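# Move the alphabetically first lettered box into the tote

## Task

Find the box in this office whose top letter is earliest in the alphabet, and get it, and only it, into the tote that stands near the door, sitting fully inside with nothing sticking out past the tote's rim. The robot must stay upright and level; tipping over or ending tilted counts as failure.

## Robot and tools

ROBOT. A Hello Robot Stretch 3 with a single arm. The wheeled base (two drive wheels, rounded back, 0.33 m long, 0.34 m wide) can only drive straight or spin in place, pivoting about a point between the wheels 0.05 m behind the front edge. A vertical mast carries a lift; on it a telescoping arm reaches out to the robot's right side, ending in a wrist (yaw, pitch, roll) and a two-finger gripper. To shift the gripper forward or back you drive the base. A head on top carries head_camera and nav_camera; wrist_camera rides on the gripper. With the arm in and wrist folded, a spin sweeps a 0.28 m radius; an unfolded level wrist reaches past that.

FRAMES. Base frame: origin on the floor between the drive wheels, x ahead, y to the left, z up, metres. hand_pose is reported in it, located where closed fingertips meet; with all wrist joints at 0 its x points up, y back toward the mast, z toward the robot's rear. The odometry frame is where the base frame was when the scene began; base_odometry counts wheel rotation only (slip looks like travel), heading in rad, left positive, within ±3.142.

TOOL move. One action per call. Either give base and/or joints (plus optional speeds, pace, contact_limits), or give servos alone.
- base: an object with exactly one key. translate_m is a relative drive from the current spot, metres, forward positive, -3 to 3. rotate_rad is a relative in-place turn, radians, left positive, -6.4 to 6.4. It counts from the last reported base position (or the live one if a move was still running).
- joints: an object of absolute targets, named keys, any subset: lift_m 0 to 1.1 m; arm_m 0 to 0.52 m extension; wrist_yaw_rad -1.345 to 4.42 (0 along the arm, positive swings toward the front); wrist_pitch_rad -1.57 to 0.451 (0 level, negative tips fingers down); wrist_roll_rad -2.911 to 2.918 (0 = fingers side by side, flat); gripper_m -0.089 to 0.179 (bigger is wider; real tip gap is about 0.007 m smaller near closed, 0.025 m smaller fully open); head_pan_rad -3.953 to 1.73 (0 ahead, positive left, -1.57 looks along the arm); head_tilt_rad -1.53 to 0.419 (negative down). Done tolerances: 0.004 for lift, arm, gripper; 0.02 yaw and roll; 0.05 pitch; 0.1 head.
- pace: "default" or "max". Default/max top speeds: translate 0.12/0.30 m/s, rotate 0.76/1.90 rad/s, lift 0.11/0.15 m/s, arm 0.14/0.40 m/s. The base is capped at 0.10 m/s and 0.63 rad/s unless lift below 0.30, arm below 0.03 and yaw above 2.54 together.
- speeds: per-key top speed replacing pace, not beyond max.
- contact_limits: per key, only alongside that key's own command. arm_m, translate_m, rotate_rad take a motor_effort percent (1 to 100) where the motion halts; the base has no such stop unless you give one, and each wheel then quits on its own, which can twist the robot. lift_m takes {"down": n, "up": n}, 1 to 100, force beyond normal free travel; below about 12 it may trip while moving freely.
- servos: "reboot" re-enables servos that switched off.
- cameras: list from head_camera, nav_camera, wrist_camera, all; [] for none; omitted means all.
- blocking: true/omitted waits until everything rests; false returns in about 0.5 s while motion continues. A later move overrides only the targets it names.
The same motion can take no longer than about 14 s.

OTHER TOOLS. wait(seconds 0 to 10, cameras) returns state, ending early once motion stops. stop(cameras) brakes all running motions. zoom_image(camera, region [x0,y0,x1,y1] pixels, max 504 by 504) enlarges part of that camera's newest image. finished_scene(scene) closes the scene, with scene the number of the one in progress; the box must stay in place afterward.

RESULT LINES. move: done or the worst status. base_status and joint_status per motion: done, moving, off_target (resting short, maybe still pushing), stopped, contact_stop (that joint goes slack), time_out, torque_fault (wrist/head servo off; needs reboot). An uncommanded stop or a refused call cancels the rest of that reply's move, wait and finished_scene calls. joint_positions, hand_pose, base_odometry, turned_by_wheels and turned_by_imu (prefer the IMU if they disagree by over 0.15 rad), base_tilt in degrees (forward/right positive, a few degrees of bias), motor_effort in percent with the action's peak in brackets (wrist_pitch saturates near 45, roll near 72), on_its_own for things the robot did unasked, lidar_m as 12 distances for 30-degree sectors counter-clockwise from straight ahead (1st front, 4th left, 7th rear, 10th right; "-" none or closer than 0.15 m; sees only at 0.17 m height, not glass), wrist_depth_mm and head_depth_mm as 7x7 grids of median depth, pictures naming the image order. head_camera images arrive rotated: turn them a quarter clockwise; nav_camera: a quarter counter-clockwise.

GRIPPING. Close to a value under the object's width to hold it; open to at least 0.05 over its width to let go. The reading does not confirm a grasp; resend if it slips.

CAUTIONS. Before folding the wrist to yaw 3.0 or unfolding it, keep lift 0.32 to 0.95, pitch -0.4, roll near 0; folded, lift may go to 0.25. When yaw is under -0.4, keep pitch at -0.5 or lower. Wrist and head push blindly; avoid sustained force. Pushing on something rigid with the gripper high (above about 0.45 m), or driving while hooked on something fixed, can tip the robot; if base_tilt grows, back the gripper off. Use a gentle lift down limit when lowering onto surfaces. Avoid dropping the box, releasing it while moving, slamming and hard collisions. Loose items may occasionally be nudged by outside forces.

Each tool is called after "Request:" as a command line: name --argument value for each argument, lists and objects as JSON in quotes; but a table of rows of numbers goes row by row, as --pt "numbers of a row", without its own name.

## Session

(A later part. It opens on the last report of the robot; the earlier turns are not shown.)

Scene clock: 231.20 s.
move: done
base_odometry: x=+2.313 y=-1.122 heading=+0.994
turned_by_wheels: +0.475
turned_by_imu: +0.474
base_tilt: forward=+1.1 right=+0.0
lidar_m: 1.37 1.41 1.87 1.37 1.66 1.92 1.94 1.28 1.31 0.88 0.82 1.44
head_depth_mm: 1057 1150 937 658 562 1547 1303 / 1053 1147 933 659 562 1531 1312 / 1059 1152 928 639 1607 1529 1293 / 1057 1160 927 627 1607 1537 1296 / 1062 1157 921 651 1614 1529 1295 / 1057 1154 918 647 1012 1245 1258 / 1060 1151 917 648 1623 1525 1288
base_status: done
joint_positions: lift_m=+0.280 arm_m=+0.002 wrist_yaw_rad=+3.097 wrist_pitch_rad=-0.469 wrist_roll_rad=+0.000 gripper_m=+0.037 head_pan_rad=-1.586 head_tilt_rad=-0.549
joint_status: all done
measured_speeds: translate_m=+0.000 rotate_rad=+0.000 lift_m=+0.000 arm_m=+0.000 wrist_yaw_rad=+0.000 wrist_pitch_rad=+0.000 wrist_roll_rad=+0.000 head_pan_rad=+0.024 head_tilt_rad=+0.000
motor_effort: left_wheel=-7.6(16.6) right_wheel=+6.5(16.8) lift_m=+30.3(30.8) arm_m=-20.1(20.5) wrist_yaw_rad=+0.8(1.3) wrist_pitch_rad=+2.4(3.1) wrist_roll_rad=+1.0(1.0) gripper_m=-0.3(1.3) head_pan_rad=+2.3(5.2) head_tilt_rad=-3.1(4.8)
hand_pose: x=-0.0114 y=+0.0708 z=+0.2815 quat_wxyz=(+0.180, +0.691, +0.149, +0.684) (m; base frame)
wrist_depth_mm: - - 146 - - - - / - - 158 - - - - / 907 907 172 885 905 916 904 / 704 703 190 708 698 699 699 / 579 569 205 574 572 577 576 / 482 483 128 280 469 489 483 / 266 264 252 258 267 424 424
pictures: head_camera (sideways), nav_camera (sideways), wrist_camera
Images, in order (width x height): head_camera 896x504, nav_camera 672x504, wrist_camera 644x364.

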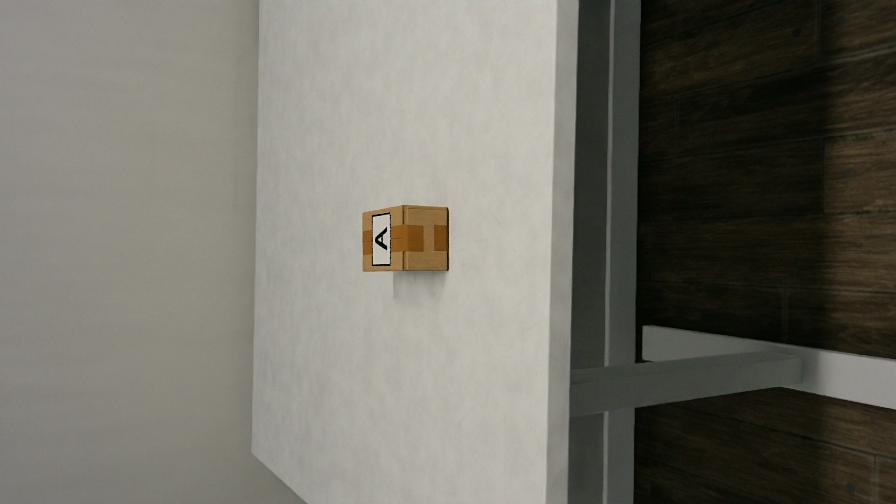

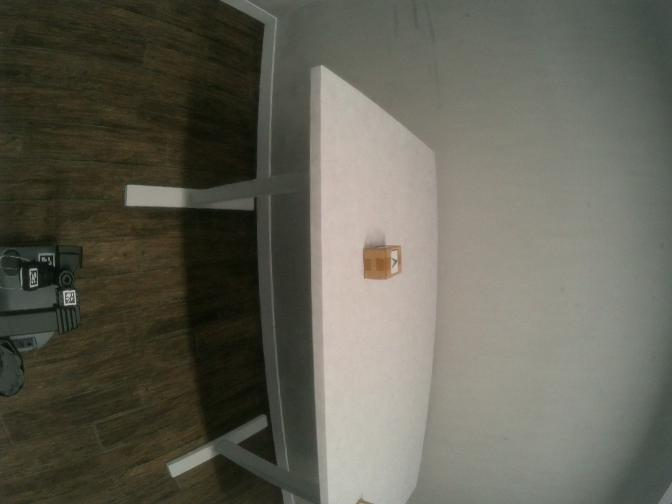

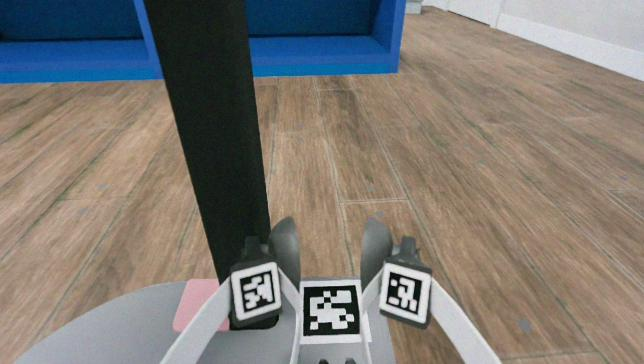

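Request:
move --joints '{"lift_m": 0.95, "wrist_pitch_rad": -0.4, "head_tilt_rad": -0.7}' --pace "max" --cameras '[]'

Request:
move --joints '{"wrist_yaw_rad": 1.57}' --pace "max" --cameras '["head_camera", "nav_camera"]'

Request:
move --joints '{"lift_m": 1.05, "wrist_pitch_rad": -0.3, "gripper_m": 0.17}' --pace "max" --cameras '[]'

Request:
move --joints '{"wrist_yaw_rad": 0.0}' --pace "max"

Scene clock: 263.03 s.
move: done
base_odometry: x=+2.313 y=-1.122 heading=+0.994
turned_by_wheels: +0.000
turned_by_imu: +0.001
base_tilt: forward=+0.9 right=-0.2
lidar_m: 1.37 1.40 1.87 1.37 1.66 1.93 1.94 1.28 1.32 0.88 0.82 1.44
head_depth_mm: 1073 912 660 554 - - 1180 / 1081 906 662 574 - - - / 1071 906 634 573 1733 - - / 1082 910 625 571 1718 - 1160 / 1086 905 659 569 1701 - 1180 / 1079 903 661 569 1586 1404 1185 / 1091 904 658 567 1624 1385 1197
base_status: not commanded
joint_positions: lift_m=+0.950 arm_m=+0.002 wrist_yaw_rad=+3.097 wrist_pitch_rad=-0.419 wrist_roll_rad=+0.000 gripper_m=+0.037 head_pan_rad=-1.570 head_tilt_rad=-0.702
joint_status: all done
measured_speeds: all 0
motor_effort: left_wheel=-7.8(7.9) right_wheel=+6.8(7.5) lift_m=+29.6(32.8) arm_m=-19.7(20.7) wrist_yaw_rad=+0.5(1.3) wrist_pitch_rad=+3.4(6.5) wrist_roll_rad=+0.8(1.1) gripper_m=-0.8(1.2) head_pan_rad=+2.1(4.4) head_tilt_rad=-0.3(5.1)
hand_pose: x=-0.0111 y=+0.0773 z=+0.9625 quat_wxyz=(+0.163, +0.694, +0.132, +0.688) (m; base frame)
wrist_depth_mm: - - 144 - - - - / - - 156 - - - - / - - 167 - - - - / - - 184 - - - - / - - 198 - - - - / - - 128 - - - - / - - 248 - - - -
pictures: none
No camera images: "cameras" was empty.

Scene clock: 264.27 s.
move: done
base_odometry: x=+2.313 y=-1.122 heading=+0.994
turned_by_wheels: +0.000
turned_by_imu: +0.000
base_tilt: forward=+0.9 right=-0.2
lidar_m: 1.37 1.40 1.86 1.37 1.66 1.92 1.94 1.28 1.31 0.88 0.82 1.44
head_depth_mm: 1075 908 663 554 - - 1162 / 1082 908 662 573 - - - / 1071 907 637 572 - - - / 1076 908 625 573 1606 1414 - / 1086 902 661 573 1583 1379 - / 1088 903 660 573 1572 - - / 1087 903 657 571 1645 - -
base_status: not commanded
joint_positions: lift_m=+0.950 arm_m=+0.002 wrist_yaw_rad=+1.573 wrist_pitch_rad=-0.419 wrist_roll_rad=+0.000 gripper_m=+0.037 head_pan_rad=-1.570 head_tilt_rad=-0.702
joint_status: all done
measured_speeds: all 0
motor_effort: left_wheel=-7.4(7.8) right_wheel=+6.5(7.2) lift_m=+29.0(29.9) arm_m=-20.0(20.1) wrist_yaw_rad=-2.7(7.4) wrist_pitch_rad=+3.4(3.7) wrist_roll_rad=+0.8(1.2) gripper_m=+0.5(1.1) head_pan_rad=+3.3(4.2) head_tilt_rad=+1.0(2.1)
hand_pose: x=+0.2029 y=-0.1463 z=+0.9625 quat_wxyz=(+0.593, +0.593, -0.384, +0.386) (m; base frame)
wrist_depth_mm: - - - - - - - / - - - - - - - / - - - - - - - / - - - - - - - / - - - - - - - / - - 127 - - - - / - - - - - - -
pictures: head_camera (sideways), nav_camera (sideways)
Images, in order (width x height): head_camera 896x504, nav_camera 672x504.

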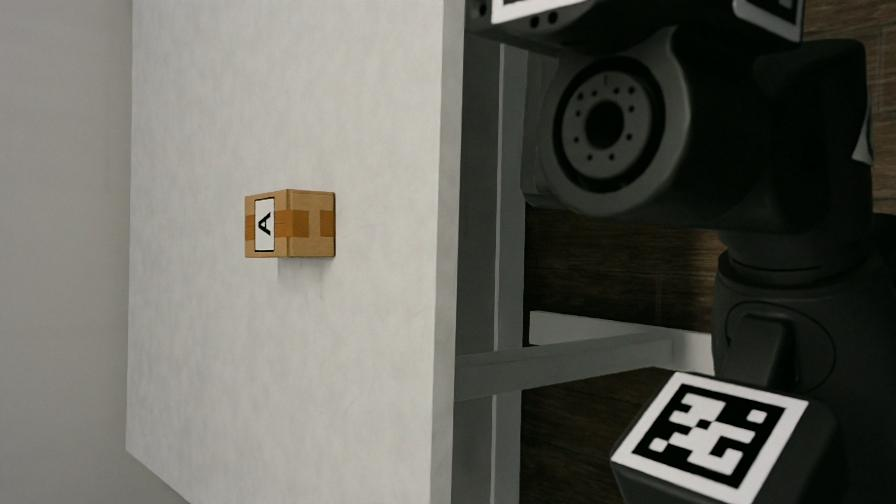

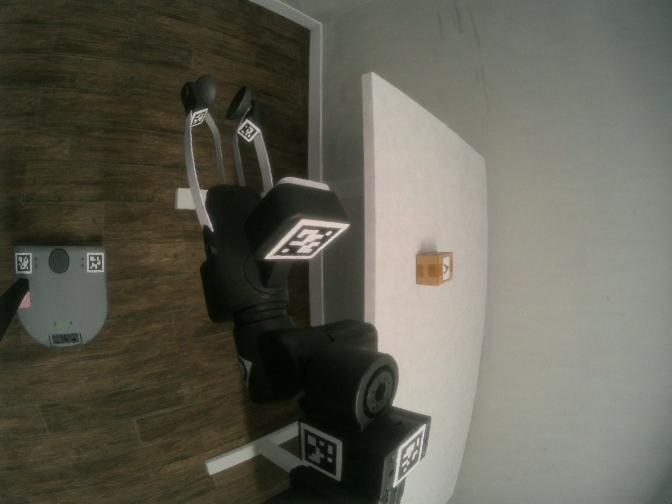

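Scene clock: 266.13 s.
move: done
base_odometry: x=+2.313 y=-1.122 heading=+0.994
turned_by_wheels: +0.000
turned_by_imu: +0.000
base_tilt: forward=+0.9 right=-0.1
lidar_m: 1.37 1.40 1.87 1.37 1.66 1.93 1.95 1.28 1.31 0.88 0.82 1.44
head_depth_mm: 1079 - - - - 1355 1207 / 1073 - - - - 1352 1202 / 1075 1017 - - - 1346 1199 / 1086 910 625 571 - - 1206 / 1091 911 660 572 - - 1170 / 1087 907 660 571 - - 1182 / 1086 907 687 - - - 1199
base_status: not commanded
joint_positions: lift_m=+1.050 arm_m=+0.002 wrist_yaw_rad=+1.573 wrist_pitch_rad=-0.320 wrist_roll_rad=+0.000 gripper_m=+0.170 head_pan_rad=-1.570 head_tilt_rad=-0.701
joint_status: all done
measured_speeds: all 0
motor_effort: left_wheel=-7.6(7.8) right_wheel=+6.7(7.3) lift_m=+27.9(33.0) arm_m=-19.6(20.0) wrist_yaw_rad=-2.2(2.8) wrist_pitch_rad=+3.4(5.8) wrist_roll_rad=+0.8(1.1) gripper_m=-0.1(88.7) head_pan_rad=+1.9(4.3) head_tilt_rad=+1.9(2.6)
hand_pose: x=+0.2143 y=-0.1462 z=+1.0854 quat_wxyz=(+0.573, +0.574, -0.413, +0.415) (m; base frame)
wrist_depth_mm: - - - - - - - / - - - - - - - / - - - - - - - / - - - - - - - / - - - - - - - / - 125 - - - 135 322 / 112 - - - - - 108
pictures: none
No camera images: "cameras" was empty.

Scene clock: 267.40 s.
move: done
base_odometry: x=+2.313 y=-1.122 heading=+0.994
turned_by_wheels: +0.000
turned_by_imu: +0.000
base_tilt: forward=+1.0 right=-0.1
lidar_m: 1.37 1.41 1.86 1.37 1.66 1.93 1.94 1.28 1.31 0.88 0.82 1.44
head_depth_mm: 1081 - - - - - 1202 / 1069 - - - - - 1200 / 1079 - - - - - 1206 / 1076 910 626 1635 1616 1386 1204 / 1077 909 615 571 1583 1347 1199 / 1085 907 660 571 1551 1377 1181 / 1088 907 663 570 1619 1371 1202
base_status: not commanded
joint_positions: lift_m=+1.050 arm_m=+0.002 wrist_yaw_rad=+0.003 wrist_pitch_rad=-0.320 wrist_roll_rad=+0.000 gripper_m=+0.170 head_pan_rad=-1.570 head_tilt_rad=-0.700
joint_status: all done
measured_speeds: all 0
motor_effort: left_wheel=-7.5(7.8) right_wheel=+6.9(7.2) lift_m=+24.4(27.8) arm_m=-19.7(20.1) wrist_yaw_rad=-2.4(7.3) wrist_pitch_rad=+3.4(3.6) wrist_roll_rad=+0.9(1.0) gripper_m=+0.1(1.1) head_pan_rad=+2.5(3.6) head_tilt_rad=+1.3(2.9)
hand_pose: x=-0.0207 y=-0.3824 z=+1.0854 quat_wxyz=(+0.699, +0.114, -0.698, -0.112) (m; base frame)
wrist_depth_mm: - - - - - - - / - - - - - - - / - - - - - - - / - - - 408 - - - / 395 398 395 394 397 381 402 / 345 125 337 336 336 139 315 / 112 291 296 300 301 304 108
pictures: head_camera (sideways), nav_camera (sideways), wrist_camera
Images, in order (width x height): head_camera 896x504, nav_camera 672x504, wrist_camera 644x364.

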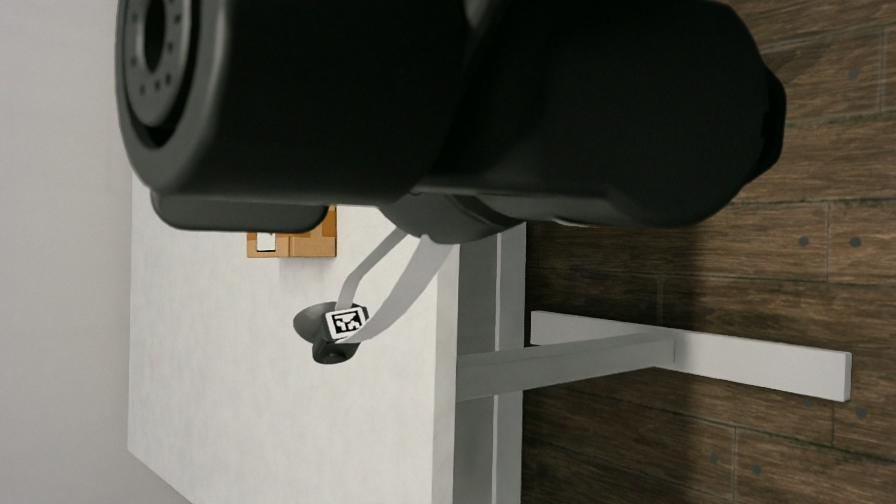

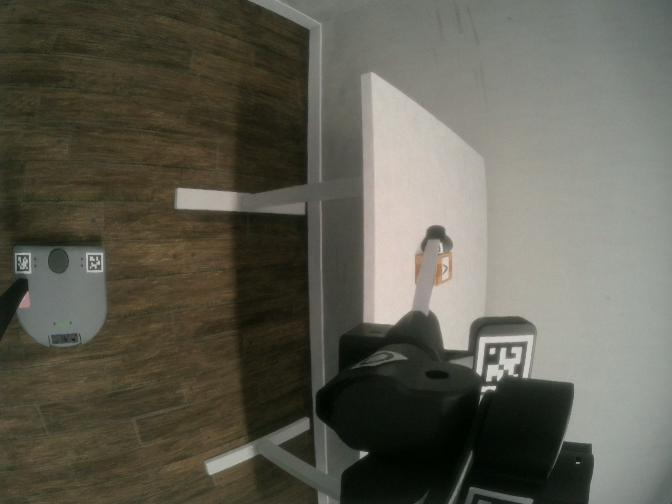

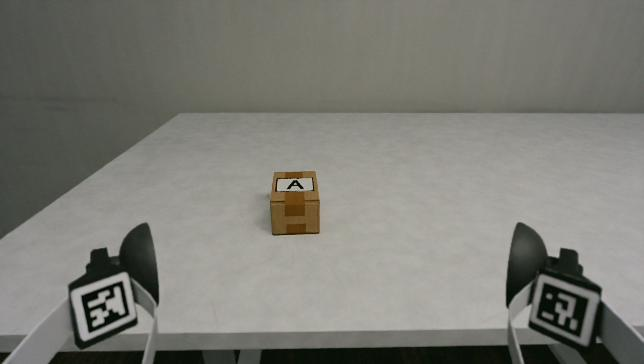

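Request:
move --joints '{"arm_m": 0.1}' --cameras '["wrist_camera", "head_camera"]'

Scene clock: 316.17 s.
move: done
base_odometry: x=+2.313 y=-1.122 heading=+0.994
turned_by_wheels: +0.000
turned_by_imu: +0.001
base_tilt: forward=+0.9 right=+0.0
lidar_m: 1.37 1.41 1.86 1.37 1.66 1.93 1.94 1.28 1.31 0.88 0.82 1.44
head_depth_mm: - - - 574 1633 1379 1202 / - - - 1646 1646 1388 1199 / 1042 - - 1654 1633 1384 1210 / 1086 911 613 573 1627 1369 1207 / 1089 910 638 573 1562 1355 1205 / 1076 910 662 573 1548 1371 1179 / 1088 903 660 569 1627 1387 1191
base_status: not commanded
joint_positions: lift_m=+1.050 arm_m=+0.100 wrist_yaw_rad=+0.003 wrist_pitch_rad=-0.320 wrist_roll_rad=+0.000 gripper_m=+0.170 head_pan_rad=-1.570 head_tilt_rad=-0.700
joint_status: all done
measured_speeds: all 0
motor_effort: left_wheel=-7.6(7.8) right_wheel=+6.6(7.2) lift_m=+22.9(23.0) arm_m=+21.1(23.6) wrist_yaw_rad=-2.5(2.5) wrist_pitch_rad=+3.7(3.8) wrist_roll_rad=+0.7(1.0) gripper_m=-0.3(1.2) head_pan_rad=+2.7(3.7) head_tilt_rad=+1.3(2.8)
hand_pose: x=-0.0207 y=-0.4807 z=+1.0853 quat_wxyz=(+0.699, +0.114, -0.698, -0.112) (m; base frame)
wrist_depth_mm: - - - - - - - / - - - - - - - / - - - - - - - / - - - - - - - / 414 390 377 367 396 381 403 / 341 125 322 321 335 139 312 / 112 271 280 281 282 272 107
pictures: head_camera (sideways), wrist_camera
Images, in order (width x height): head_camera 896x504, wrist_camera 644x364.

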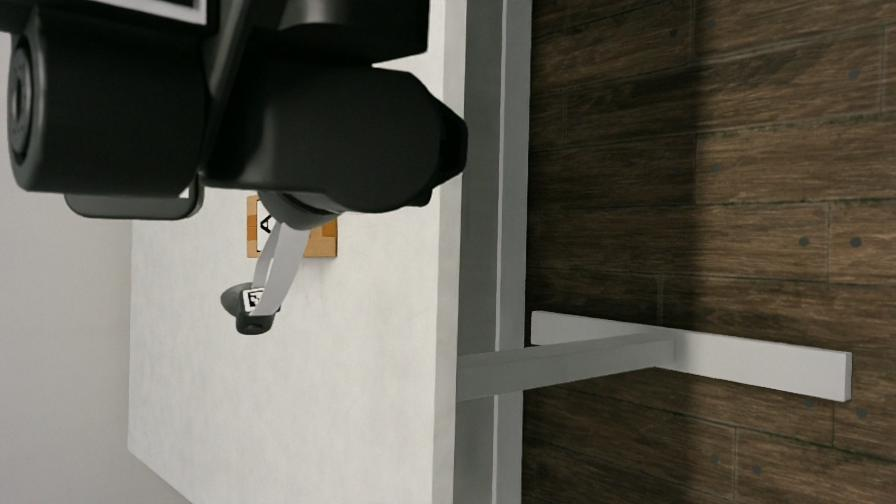

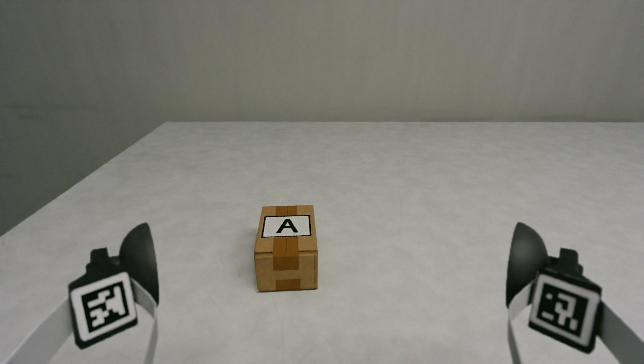

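Request:
move --base '{"translate_m": 0.038}' --joints '{"lift_m": 0.998}' --cameras '["wrist_camera", "head_camera"]'

Scene clock: 353.33 s.
move: done
base_odometry: x=+2.333 y=-1.090 heading=+0.994
turned_by_wheels: +0.000
turned_by_imu: +0.000
base_tilt: forward=+0.9 right=-0.2
lidar_m: 1.33 1.37 1.81 1.36 1.79 1.96 1.98 1.31 1.31 0.81 0.82 1.40
head_depth_mm: 1069 - - - 1573 1389 1207 / 1069 960 - - 1575 1383 1206 / 1072 961 - - 1604 1386 1202 / 1077 905 637 554 1607 1381 1197 / 1079 904 614 573 1289 1343 1184 / 1084 906 659 573 1629 1382 1201 / 1083 961 660 571 1640 1383 1205
base_status: done
joint_positions: lift_m=+0.998 arm_m=+0.100 wrist_yaw_rad=+0.003 wrist_pitch_rad=-0.320 wrist_roll_rad=+0.000 gripper_m=+0.170 head_pan_rad=-1.570 head_tilt_rad=-0.700
joint_status: all done
measured_speeds: all 0
motor_effort: left_wheel=+6.6(8.1) right_wheel=+3.8(12.0) lift_m=+20.2(25.2) arm_m=+20.1(21.5) wrist_yaw_rad=-1.8(2.5) wrist_pitch_rad=+3.7(3.8) wrist_roll_rad=+0.8(1.2) gripper_m=+0.2(1.4) head_pan_rad=+1.3(3.7) head_tilt_rad=+1.7(2.0)
hand_pose: x=-0.0208 y=-0.4807 z=+1.0334 quat_wxyz=(+0.699, +0.114, -0.698, -0.112) (m; base frame)
wrist_depth_mm: - - - - - - - / - - - - - - - / - - - - - - - / 405 397 380 321 402 410 417 / 326 345 325 298 330 330 331 / 262 125 264 266 267 139 247 / 112 213 221 221 222 216 108
pictures: head_camera (sideways), wrist_camera
Images, in order (width x height): head_camera 896x504, wrist_camera 644x364.

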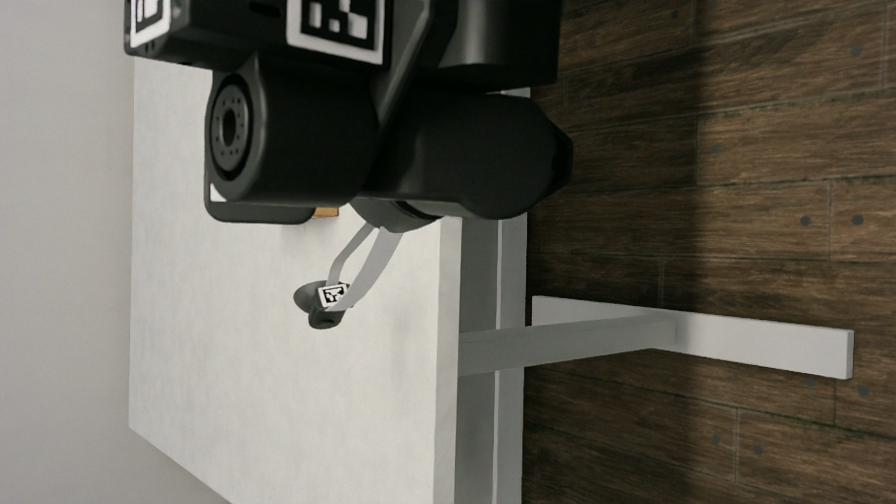

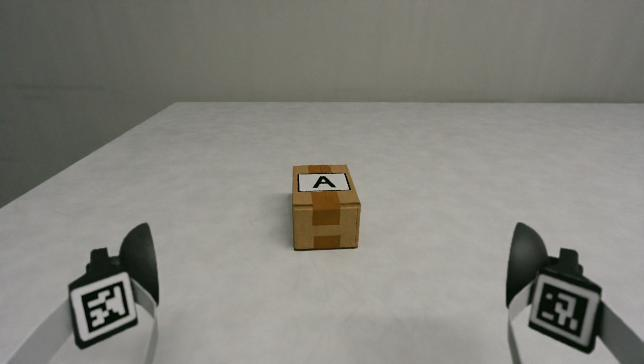

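Request:
move --joints '{"lift_m": 0.97}' --speeds '{"lift_m": 0.04}' --contact_limits '{"lift_m": {"down": 15}}' --cameras '["wrist_camera"]'

Scene clock: 389.20 s.
move: done
base_odometry: x=+2.333 y=-1.090 heading=+0.994
turned_by_wheels: +0.000
turned_by_imu: +0.001
base_tilt: forward=+1.0 right=-0.2
lidar_m: 1.33 1.37 1.81 1.36 1.79 1.96 1.98 1.30 1.32 0.81 0.81 1.40
head_depth_mm: 1077 962 - - - 1383 1199 / 1077 917 - - 1549 1388 1206 / 1074 908 313 - - 1382 1209 / 1078 915 638 572 1612 1397 1203 / 1081 914 662 572 1298 1342 1193 / 1078 906 662 573 1628 1378 1201 / 1089 958 661 571 1631 1388 1199
base_status: not commanded
joint_positions: lift_m=+0.970 arm_m=+0.100 wrist_yaw_rad=+0.003 wrist_pitch_rad=-0.319 wrist_roll_rad=+0.000 gripper_m=+0.170 head_pan_rad=-1.570 head_tilt_rad=-0.700
joint_status: all done
measured_speeds: all 0
motor_effort: left_wheel=+6.5(6.6) right_wheel=+3.8(4.6) lift_m=+22.1(22.1) arm_m=+18.0(18.7) wrist_yaw_rad=-1.7(2.6) wrist_pitch_rad=+3.4(3.7) wrist_roll_rad=+0.9(1.1) gripper_m=-0.7(0.8) head_pan_rad=+2.9(3.6) head_tilt_rad=+0.5(1.3)
contact_limits: lift_m down 15 (down: maximum 72; up: maximum 65)
hand_pose: x=-0.0208 y=-0.4807 z=+1.0053 quat_wxyz=(+0.699, +0.114, -0.698, -0.112) (m; base frame)
wrist_depth_mm: - - - - - - - / - - - - - - - / - - - - - - - / 367 367 367 277 371 371 377 / 280 293 279 284 281 284 285 / 216 125 225 227 227 139 212 / 112 182 190 190 190 185 108
pictures: wrist_camera
Images, in order (width x height): wrist_camera 644x364.

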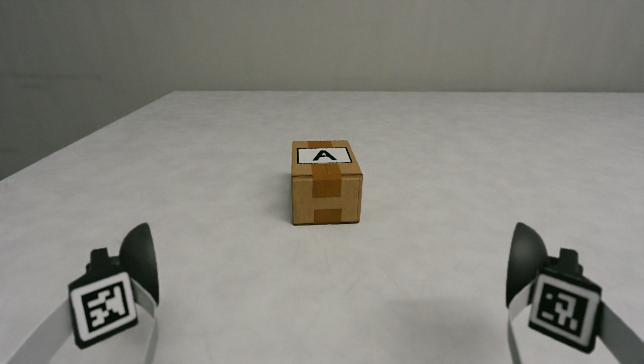

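Request:
move --cameras '["wrist_camera","head_camera"]'

Scene clock: 405.30 s.
base_odometry: x=+2.333 y=-1.090 heading=+0.994
turned_by_wheels: +0.000
turned_by_imu: +0.000
base_tilt: forward=+0.9 right=-0.1
lidar_m: 1.33 1.37 1.81 1.36 1.80 1.96 1.98 1.31 1.31 0.81 0.82 1.40
head_depth_mm: 1069 963 - - - 1383 1204 / 1076 911 - - 1551 1384 1200 / 1070 907 313 - - 1374 1203 / 1076 915 639 570 1617 1381 1200 / 1078 912 662 572 1293 1340 1194 / 1089 910 660 572 1634 1376 1200 / 1083 963 658 571 1625 1377 1203
base_status: not commanded
joint_positions: lift_m=+0.970 arm_m=+0.100 wrist_yaw_rad=+0.003 wrist_pitch_rad=-0.319 wrist_roll_rad=+0.000 gripper_m=+0.170 head_pan_rad=-1.570 head_tilt_rad=-0.700
joint_status: all done
measured_speeds: all 0
motor_effort: left_wheel=+6.6(6.6) right_wheel=+4.2(4.6) lift_m=+30.4(22.1) arm_m=+15.6(18.7) wrist_yaw_rad=-1.7(2.6) wrist_pitch_rad=+3.1(3.7) wrist_roll_rad=+0.8(1.1) gripper_m=-0.3(0.8) head_pan_rad=+2.3(3.6) head_tilt_rad=+0.7(1.3)
contact_limits: lift_m down 15 (down: maximum 72; up: maximum 65)
hand_pose: x=-0.0208 y=-0.4807 z=+1.0053 quat_wxyz=(+0.699, +0.114, -0.698, -0.112) (m; base frame)
wrist_depth_mm: - - - - - - - / - - - - - - - / - - - - - - - / 364 365 366 278 371 373 375 / 279 293 280 283 284 283 282 / 216 125 225 228 228 139 212 / 112 183 189 189 190 185 108
pictures: head_camera (sideways), wrist_camera
Images, in order (width x height): head_camera 896x504, wrist_camera 644x364.

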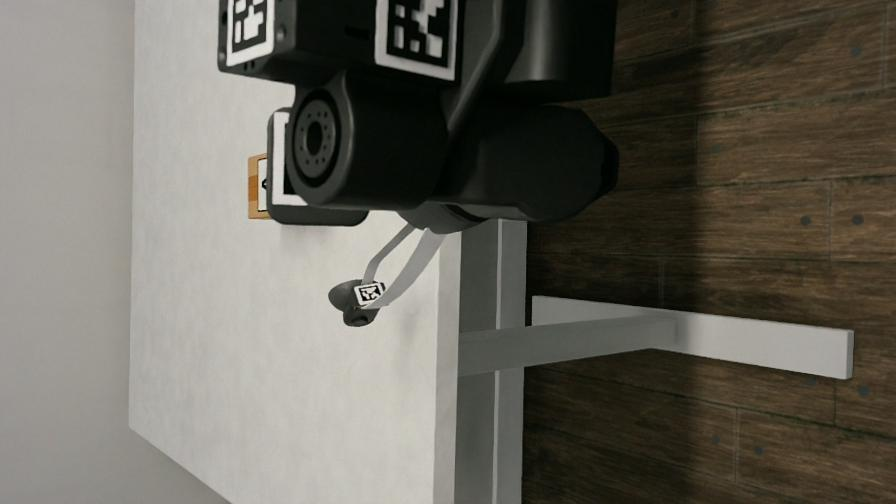

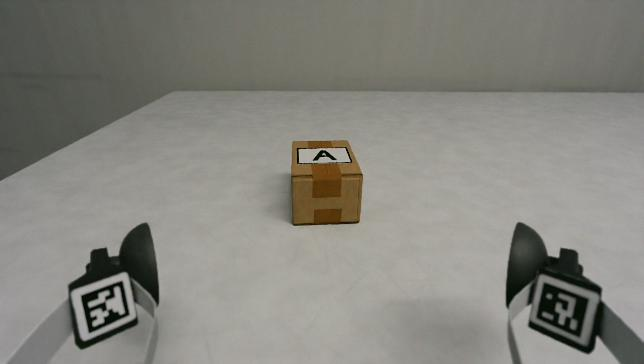

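Request:
move --joints '{"lift_m": 0.94}' --speeds '{"lift_m": 0.04}' --contact_limits '{"lift_m": {"down": 15}}' --cameras '["wrist_camera", "head_camera"]'

Scene clock: 408.83 s.
move: done
base_odometry: x=+2.333 y=-1.090 heading=+0.994
turned_by_wheels: +0.000
turned_by_imu: +0.001
base_tilt: forward=+0.9 right=+0.0
lidar_m: 1.33 1.37 1.81 1.36 1.80 1.96 1.98 1.31 1.31 0.81 0.81 1.40
head_depth_mm: 1075 913 720 - - 1354 1211 / 1075 914 691 - - 1371 1202 / 1082 916 610 - - 1358 1205 / 1079 909 663 536 1632 1375 1207 / 1077 907 662 554 1293 1350 1195 / 1083 904 661 572 1611 1377 1203 / 1090 954 661 571 1615 1379 1193
base_status: not commanded
joint_positions: lift_m=+0.940 arm_m=+0.100 wrist_yaw_rad=+0.003 wrist_pitch_rad=-0.319 wrist_roll_rad=+0.000 gripper_m=+0.170 head_pan_rad=-1.570 head_tilt_rad=-0.700
joint_status: all done
measured_speeds: all 0
motor_effort: left_wheel=+6.5(6.8) right_wheel=+4.1(4.5) lift_m=+20.8(28.9) arm_m=+13.8(14.7) wrist_yaw_rad=-2.0(2.4) wrist_pitch_rad=+3.4(3.7) wrist_roll_rad=+0.8(1.0) gripper_m=-1.1(1.1) head_pan_rad=+2.4(3.3) head_tilt_rad=-0.8(1.4)
contact_limits: lift_m down 15 (down: maximum 72; up: maximum 65)
hand_pose: x=-0.0208 y=-0.4807 z=+0.9754 quat_wxyz=(+0.699, +0.114, -0.698, -0.112) (m; base frame)
wrist_depth_mm: - - - - - - - / - - - - - - - / 397 403 403 281 408 408 413 / 298 301 303 270 306 305 309 / 228 240 229 230 231 232 233 / 191 125 185 186 186 139 174 / 112 152 155 157 158 157 108
pictures: head_camera (sideways), wrist_camera
Images, in order (width x height): head_camera 896x504, wrist_camera 644x364.

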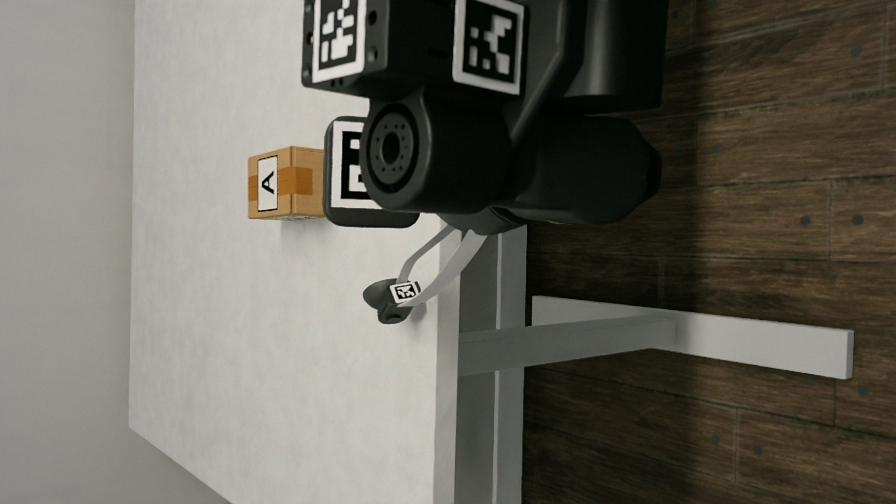

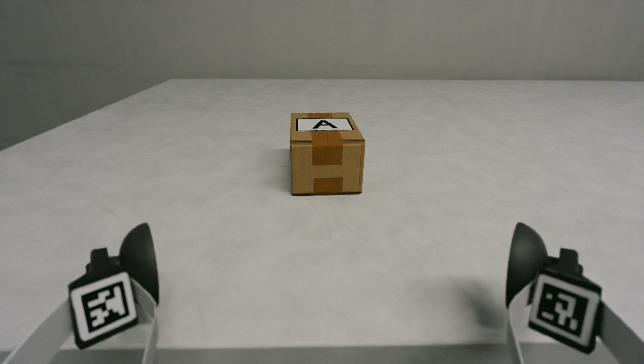

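Request:
move --joints '{"lift_m": 0.927}' --speeds '{"lift_m": 0.04}' --contact_limits '{"lift_m": {"down": 15}}' --cameras '[]'

Request:
move --joints '{"arm_m": 0.275}' --cameras '["wrist_camera", "head_camera"]'

Scene clock: 417.73 s.
move: done
base_odometry: x=+2.333 y=-1.090 heading=+0.994
turned_by_wheels: +0.000
turned_by_imu: +0.001
base_tilt: forward=+0.9 right=-0.3
lidar_m: 1.33 1.37 1.81 1.36 1.79 1.96 1.98 1.31 1.31 0.81 0.81 1.40
head_depth_mm: 1072 912 720 - - 1345 1206 / 1066 915 691 - - 1350 1210 / 1081 912 611 - - 1320 1203 / 1081 908 662 536 1631 1381 1199 / 1076 912 663 572 1292 1341 1196 / 1084 908 662 571 1638 1385 1208 / 1084 960 661 572 1619 1381 1201
base_status: not commanded
joint_positions: lift_m=+0.927 arm_m=+0.100 wrist_yaw_rad=+0.003 wrist_pitch_rad=-0.316 wrist_roll_rad=+0.000 gripper_m=+0.170 head_pan_rad=-1.570 head_tilt_rad=-0.700
joint_status: all done
measured_speeds: all 0
motor_effort: left_wheel=+6.4(6.6) right_wheel=+4.1(4.8) lift_m=+19.9(21.4) arm_m=+11.3(11.8) wrist_yaw_rad=-1.8(2.4) wrist_pitch_rad=+2.7(3.8) wrist_roll_rad=+0.8(0.9) gripper_m=-0.8(0.9) head_pan_rad=+2.3(3.2) head_tilt_rad=-1.7(1.7)
contact_limits: lift_m down 15 (down: maximum 72; up: maximum 65)
hand_pose: x=-0.0208 y=-0.4811 z=+0.9632 quat_wxyz=(+0.699, +0.112, -0.698, -0.110) (m; base frame)
wrist_depth_mm: - - - - - - - / - - - - - - - / 364 369 374 258 376 376 382 / 275 274 275 265 280 283 282 / 208 220 209 210 212 211 213 / 161 125 169 170 170 157 122 / 112 147 150 152 152 153 108
pictures: none
No camera images: "cameras" was empty.

Scene clock: 420.27 s.
move: done
base_odometry: x=+2.333 y=-1.090 heading=+0.994
turned_by_wheels: +0.000
turned_by_imu: +0.000
base_tilt: forward=+0.9 right=+0.0
lidar_m: 1.33 1.37 1.81 1.36 1.79 1.96 1.98 1.31 1.32 0.81 0.81 1.40
head_depth_mm: 1073 385 373 555 1634 1383 1205 / 1078 374 376 554 1625 1384 1207 / 1078 908 404 538 1620 1379 1214 / 1073 911 634 574 1629 1380 1208 / 1080 907 660 572 1303 1342 1192 / 1087 909 661 571 1629 1375 1196 / 1087 956 660 571 1620 1375 1199
base_status: not commanded
joint_positions: lift_m=+0.927 arm_m=+0.275 wrist_yaw_rad=+0.003 wrist_pitch_rad=-0.314 wrist_roll_rad=+0.000 gripper_m=+0.170 head_pan_rad=-1.570 head_tilt_rad=-0.700
joint_status: all done
measured_speeds: all 0
motor_effort: left_wheel=+6.3(6.6) right_wheel=+4.2(4.4) lift_m=+23.4(23.4) arm_m=+21.0(23.8) wrist_yaw_rad=-2.1(2.5) wrist_pitch_rad=+2.5(3.0) wrist_roll_rad=+0.8(1.0) gripper_m=+0.2(1.2) head_pan_rad=+2.2(3.8) head_tilt_rad=-1.4(1.9)
contact_limits: lift_m down 15 (down: maximum 72; up: maximum 65)
hand_pose: x=-0.0208 y=-0.6562 z=+0.9636 quat_wxyz=(+0.699, +0.112, -0.698, -0.110) (m; base frame)
wrist_depth_mm: - - - - - - - / - - - - - - - / 369 369 367 370 372 375 381 / 272 275 275 165 281 280 283 / 208 218 199 124 202 211 211 / 167 138 108 100 164 157 123 / - 131 103 102 109 141 108
pictures: head_camera (sideways), wrist_camera
Images, in order (width x height): head_camera 896x504, wrist_camera 644x364.

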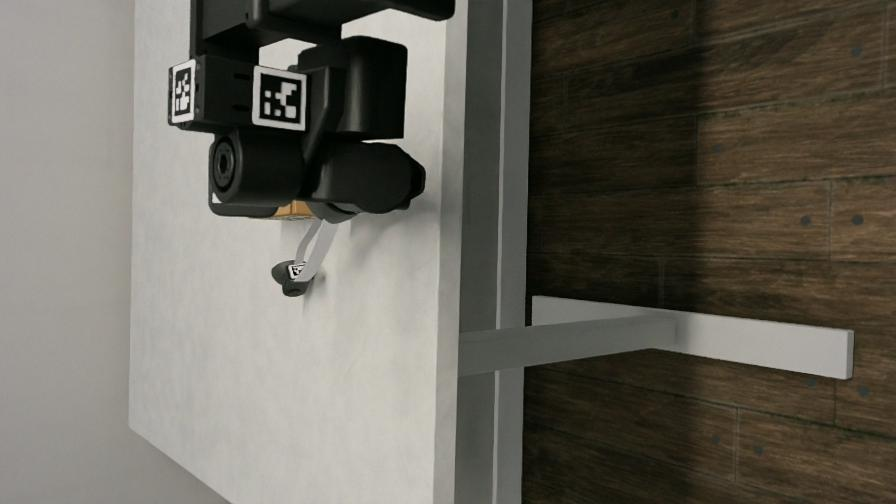

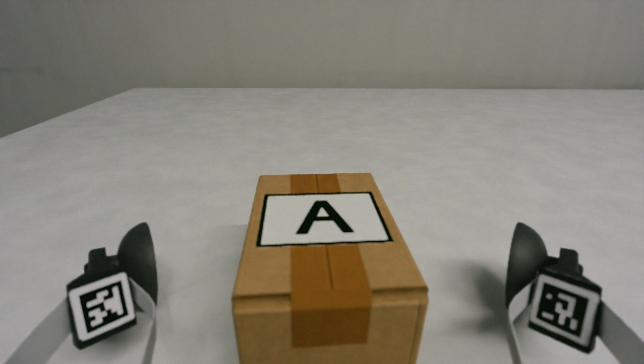

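Request:
move --joints '{"gripper_m": 0.03}' --cameras '["wrist_camera"]'

Scene clock: 425.77 s.
move: done
base_odometry: x=+2.333 y=-1.090 heading=+0.994
turned_by_wheels: +0.000
turned_by_imu: +0.001
base_tilt: forward=+1.1 right=+0.0
lidar_m: 1.33 1.37 1.81 1.36 1.80 1.96 1.98 1.30 1.31 0.81 0.81 1.40
head_depth_mm: 1073 385 373 556 1620 1371 1214 / 1077 374 376 554 1620 1380 1210 / 1073 910 404 537 1635 1389 1199 / 1081 911 638 574 1620 1373 1193 / 1079 906 662 571 1291 1344 1194 / 1083 909 664 571 1610 1385 1207 / 1085 954 662 570 1622 1374 1194
base_status: not commanded
joint_positions: lift_m=+0.927 arm_m=+0.275 wrist_yaw_rad=+0.005 wrist_pitch_rad=-0.307 wrist_roll_rad=+0.002 gripper_m=+0.032 head_pan_rad=-1.570 head_tilt_rad=-0.700
joint_status: all done
measured_speeds: all 0
motor_effort: left_wheel=+6.5(6.6) right_wheel=+3.5(4.4) lift_m=+29.4(29.5) arm_m=+16.0(18.4) wrist_yaw_rad=-3.2(3.7) wrist_pitch_rad=+1.3(2.6) wrist_roll_rad=+0.2(0.9) gripper_m=-28.9(98.7) head_pan_rad=+2.8(3.7) head_tilt_rad=-1.2(2.9)
contact_limits: lift_m down 15 (down: maximum 72; up: maximum 65)
hand_pose: x=-0.0204 y=-0.6570 z=+0.9654 quat_wxyz=(+0.699, +0.110, -0.699, -0.107) (m; base frame)
wrist_depth_mm: - - - - - - - / - - - - - - - / 381 383 384 384 385 358 389 / 281 283 282 169 286 286 287 / 211 213 150 127 147 215 215 / 171 170 124 102 127 160 172 / 147 121 101 101 107 135 143
pictures: wrist_camera
Images, in order (width x height): wrist_camera 644x364.

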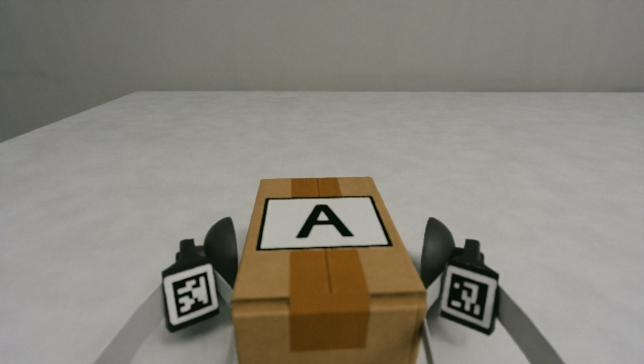

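Request:
move --joints '{"lift_m": 1.0}' --speeds '{"lift_m": 0.06}' --cameras '["wrist_camera", "head_camera"]'

Scene clock: 430.17 s.
move: done
base_odometry: x=+2.333 y=-1.090 heading=+0.994
turned_by_wheels: +0.000
turned_by_imu: +0.001
base_tilt: forward=+1.0 right=+0.1
lidar_m: 1.33 1.36 1.81 1.36 1.80 1.96 1.98 1.30 1.31 0.81 0.81 1.40
head_depth_mm: 328 328 616 557 1625 1375 1211 / 323 333 616 574 1634 1376 1211 / 1029 358 594 572 1625 1384 1204 / 1078 906 665 574 1615 1376 1197 / 1077 914 661 572 1295 1352 1196 / 1085 902 660 572 1625 1380 1200 / 1086 953 661 569 1625 1379 1198
base_status: not commanded
joint_positions: lift_m=+1.000 arm_m=+0.275 wrist_yaw_rad=+0.003 wrist_pitch_rad=-0.324 wrist_roll_rad=+0.002 gripper_m=+0.034 head_pan_rad=-1.570 head_tilt_rad=-0.700
joint_status: all done
measured_speeds: all 0
motor_effort: left_wheel=+6.3(6.7) right_wheel=+3.2(4.2) lift_m=+31.2(33.9) arm_m=+11.3(13.7) wrist_yaw_rad=-2.2(3.9) wrist_pitch_rad=+4.5(4.6) wrist_roll_rad=+0.2(0.5) gripper_m=-13.4(15.6) head_pan_rad=+0.3(3.4) head_tilt_rad=-1.9(3.0)
hand_pose: x=-0.0207 y=-0.6552 z=+1.0342 quat_wxyz=(+0.698, +0.116, -0.698, -0.113) (m; base frame)
wrist_depth_mm: - - - - - - - / - - - - - - - / - - - - - - - / 402 397 380 164 377 404 386 / 323 325 148 129 145 327 328 / 261 254 125 102 112 245 264 / 227 120 102 102 106 208 223
pictures: head_camera (sideways), wrist_camera
Images, in order (width x height): head_camera 896x504, wrist_camera 644x364.

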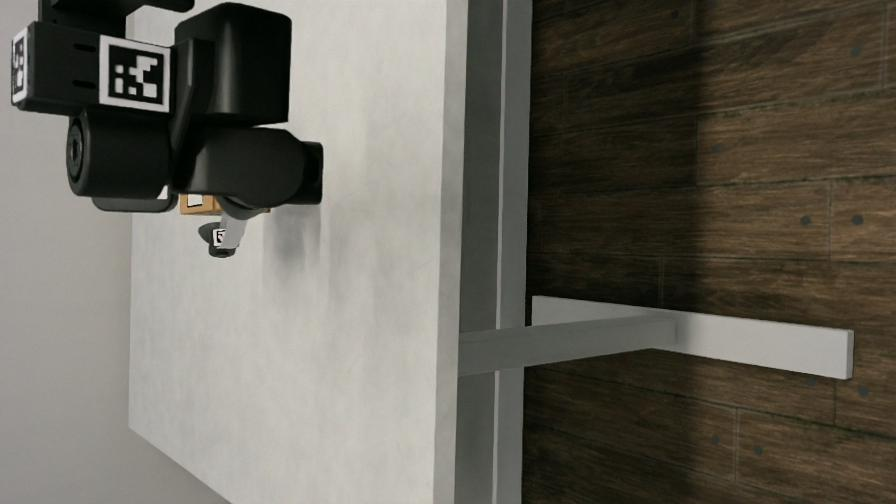

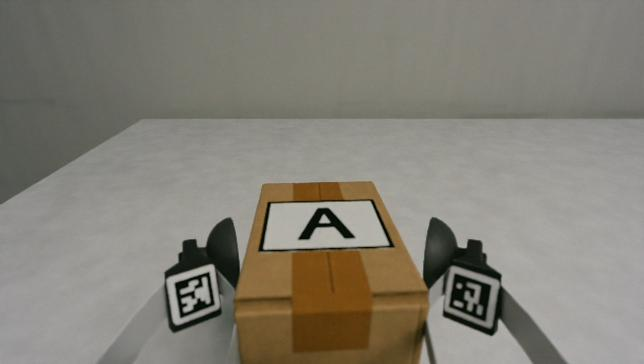

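Request:
move --joints '{"arm_m": 0.0, "wrist_yaw_rad": 1.57}' --cameras '["wrist_camera"]'

Request:
move --joints '{"lift_m": 0.28, "wrist_yaw_rad": 2.62, "head_pan_rad": 0.0, "head_tilt_rad": -0.45}' --pace "max" --cameras '["wrist_camera", "head_camera"]'

Scene clock: 459.87 s.
move: done
base_odometry: x=+2.333 y=-1.090 heading=+0.994
turned_by_wheels: +0.000
turned_by_imu: +0.001
base_tilt: forward=+0.8 right=+0.0
lidar_m: 1.33 1.37 1.81 1.36 1.80 1.96 1.98 1.31 1.31 0.81 0.81 1.40
head_depth_mm: 1077 915 665 - - 1411 1184 / 1073 912 663 - - - 1181 / 1076 912 661 - - - 1191 / 1075 912 662 571 1625 - 1161 / 1080 906 660 573 1292 - 1161 / 1082 901 661 571 1680 - 1162 / 1090 957 661 552 - - 1159
base_status: not commanded
joint_positions: lift_m=+1.000 arm_m=+0.002 wrist_yaw_rad=+1.567 wrist_pitch_rad=-0.325 wrist_roll_rad=+0.002 gripper_m=+0.034 head_pan_rad=-1.570 head_tilt_rad=-0.700
joint_status: all done
joint sent to its limit — arm_m, lower limit.
measured_speeds: all 0
motor_effort: left_wheel=+6.2(6.5) right_wheel=+3.2(4.0) lift_m=+25.2(31.3) arm_m=-19.9(22.1) wrist_yaw_rad=+2.9(6.9) wrist_pitch_rad=+4.6(4.8) wrist_roll_rad=+0.2(0.5) gripper_m=-13.7(15.6) head_pan_rad=+0.9(3.1) head_tilt_rad=-2.1(3.8)
hand_pose: x=+0.2138 y=-0.1477 z=+1.0342 quat_wxyz=(+0.575, +0.574, -0.414, +0.411) (m; base frame)
wrist_depth_mm: - - - - - - - / - - - - - - - / - - - - - - - / - - - 175 - - - / - - 149 129 145 - - / - - 124 102 112 - - / - 121 100 102 106 - -
pictures: wrist_camera
Images, in order (width x height): wrist_camera 644x364.

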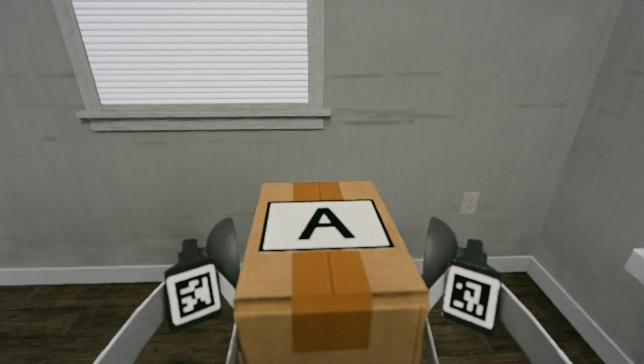

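Scene clock: 465.47 s.
move: done
base_odometry: x=+2.333 y=-1.090 heading=+0.994
turned_by_wheels: +0.000
turned_by_imu: +0.001
base_tilt: forward=+0.9 right=-0.2
lidar_m: 1.33 1.37 1.81 1.36 1.81 1.96 1.98 1.31 1.31 0.81 0.82 1.40
head_depth_mm: 1116 1203 1302 1417 1559 1664 1392 / 1108 1201 1312 1415 1553 1643 1385 / 1111 1196 1297 1435 1569 1669 1385 / 1121 1200 1308 1428 1581 1666 1377 / 1114 1201 1303 1432 1590 1683 1387 / 1124 1208 1305 1436 1581 1671 1374 / 1120 1199 1315 1445 1580 1657 1373
base_status: not commanded
joint_positions: lift_m=+0.280 arm_m=+0.002 wrist_yaw_rad=+2.617 wrist_pitch_rad=-0.326 wrist_roll_rad=+0.002 gripper_m=+0.034 head_pan_rad=+0.001 head_tilt_rad=-0.450
joint_status: all done
measured_speeds: all 0
motor_effort: left_wheel=+6.3(6.6) right_wheel=+3.5(4.3) lift_m=+22.1(24.3) arm_m=-13.6(20.3) wrist_yaw_rad=+3.3(9.3) wrist_pitch_rad=+4.7(5.0) wrist_roll_rad=+0.2(0.6) gripper_m=-14.1(15.7) head_pan_rad=-2.9(4.4) head_tilt_rad=+2.6(5.5)
hand_pose: x=+0.0965 y=+0.0566 z=+0.3137 quat_wxyz=(+0.292, +0.704, -0.070, +0.644) (m; base frame)
wrist_depth_mm: - - - - - - - / - - - - - - - / - - - - - - - / 915 940 918 176 915 905 896 / 697 698 148 129 144 699 716 / 564 544 124 103 112 533 574 / 495 456 101 102 106 456 484
pictures: head_camera (sideways), wrist_camera
Images, in order (width x height): head_camera 896x504, wrist_camera 644x364.

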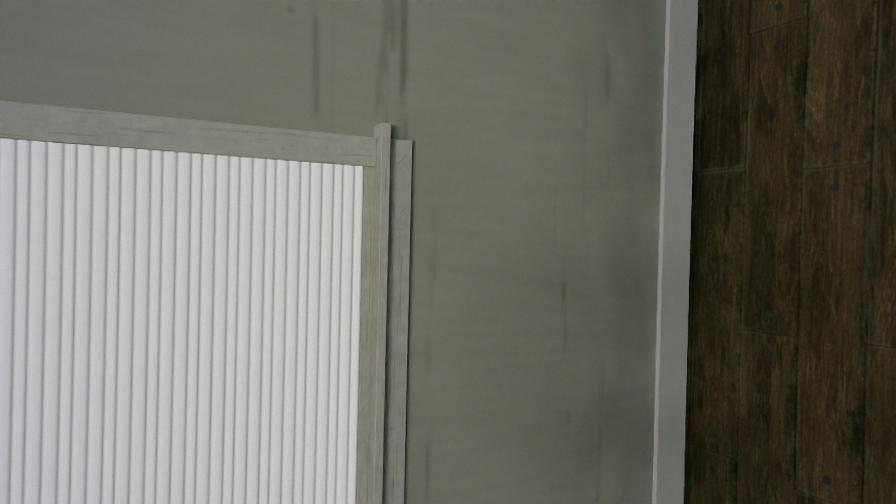

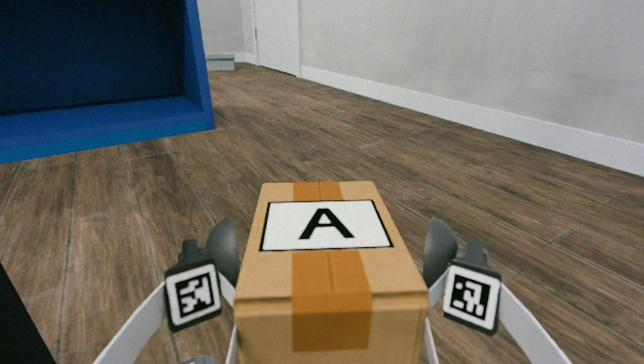

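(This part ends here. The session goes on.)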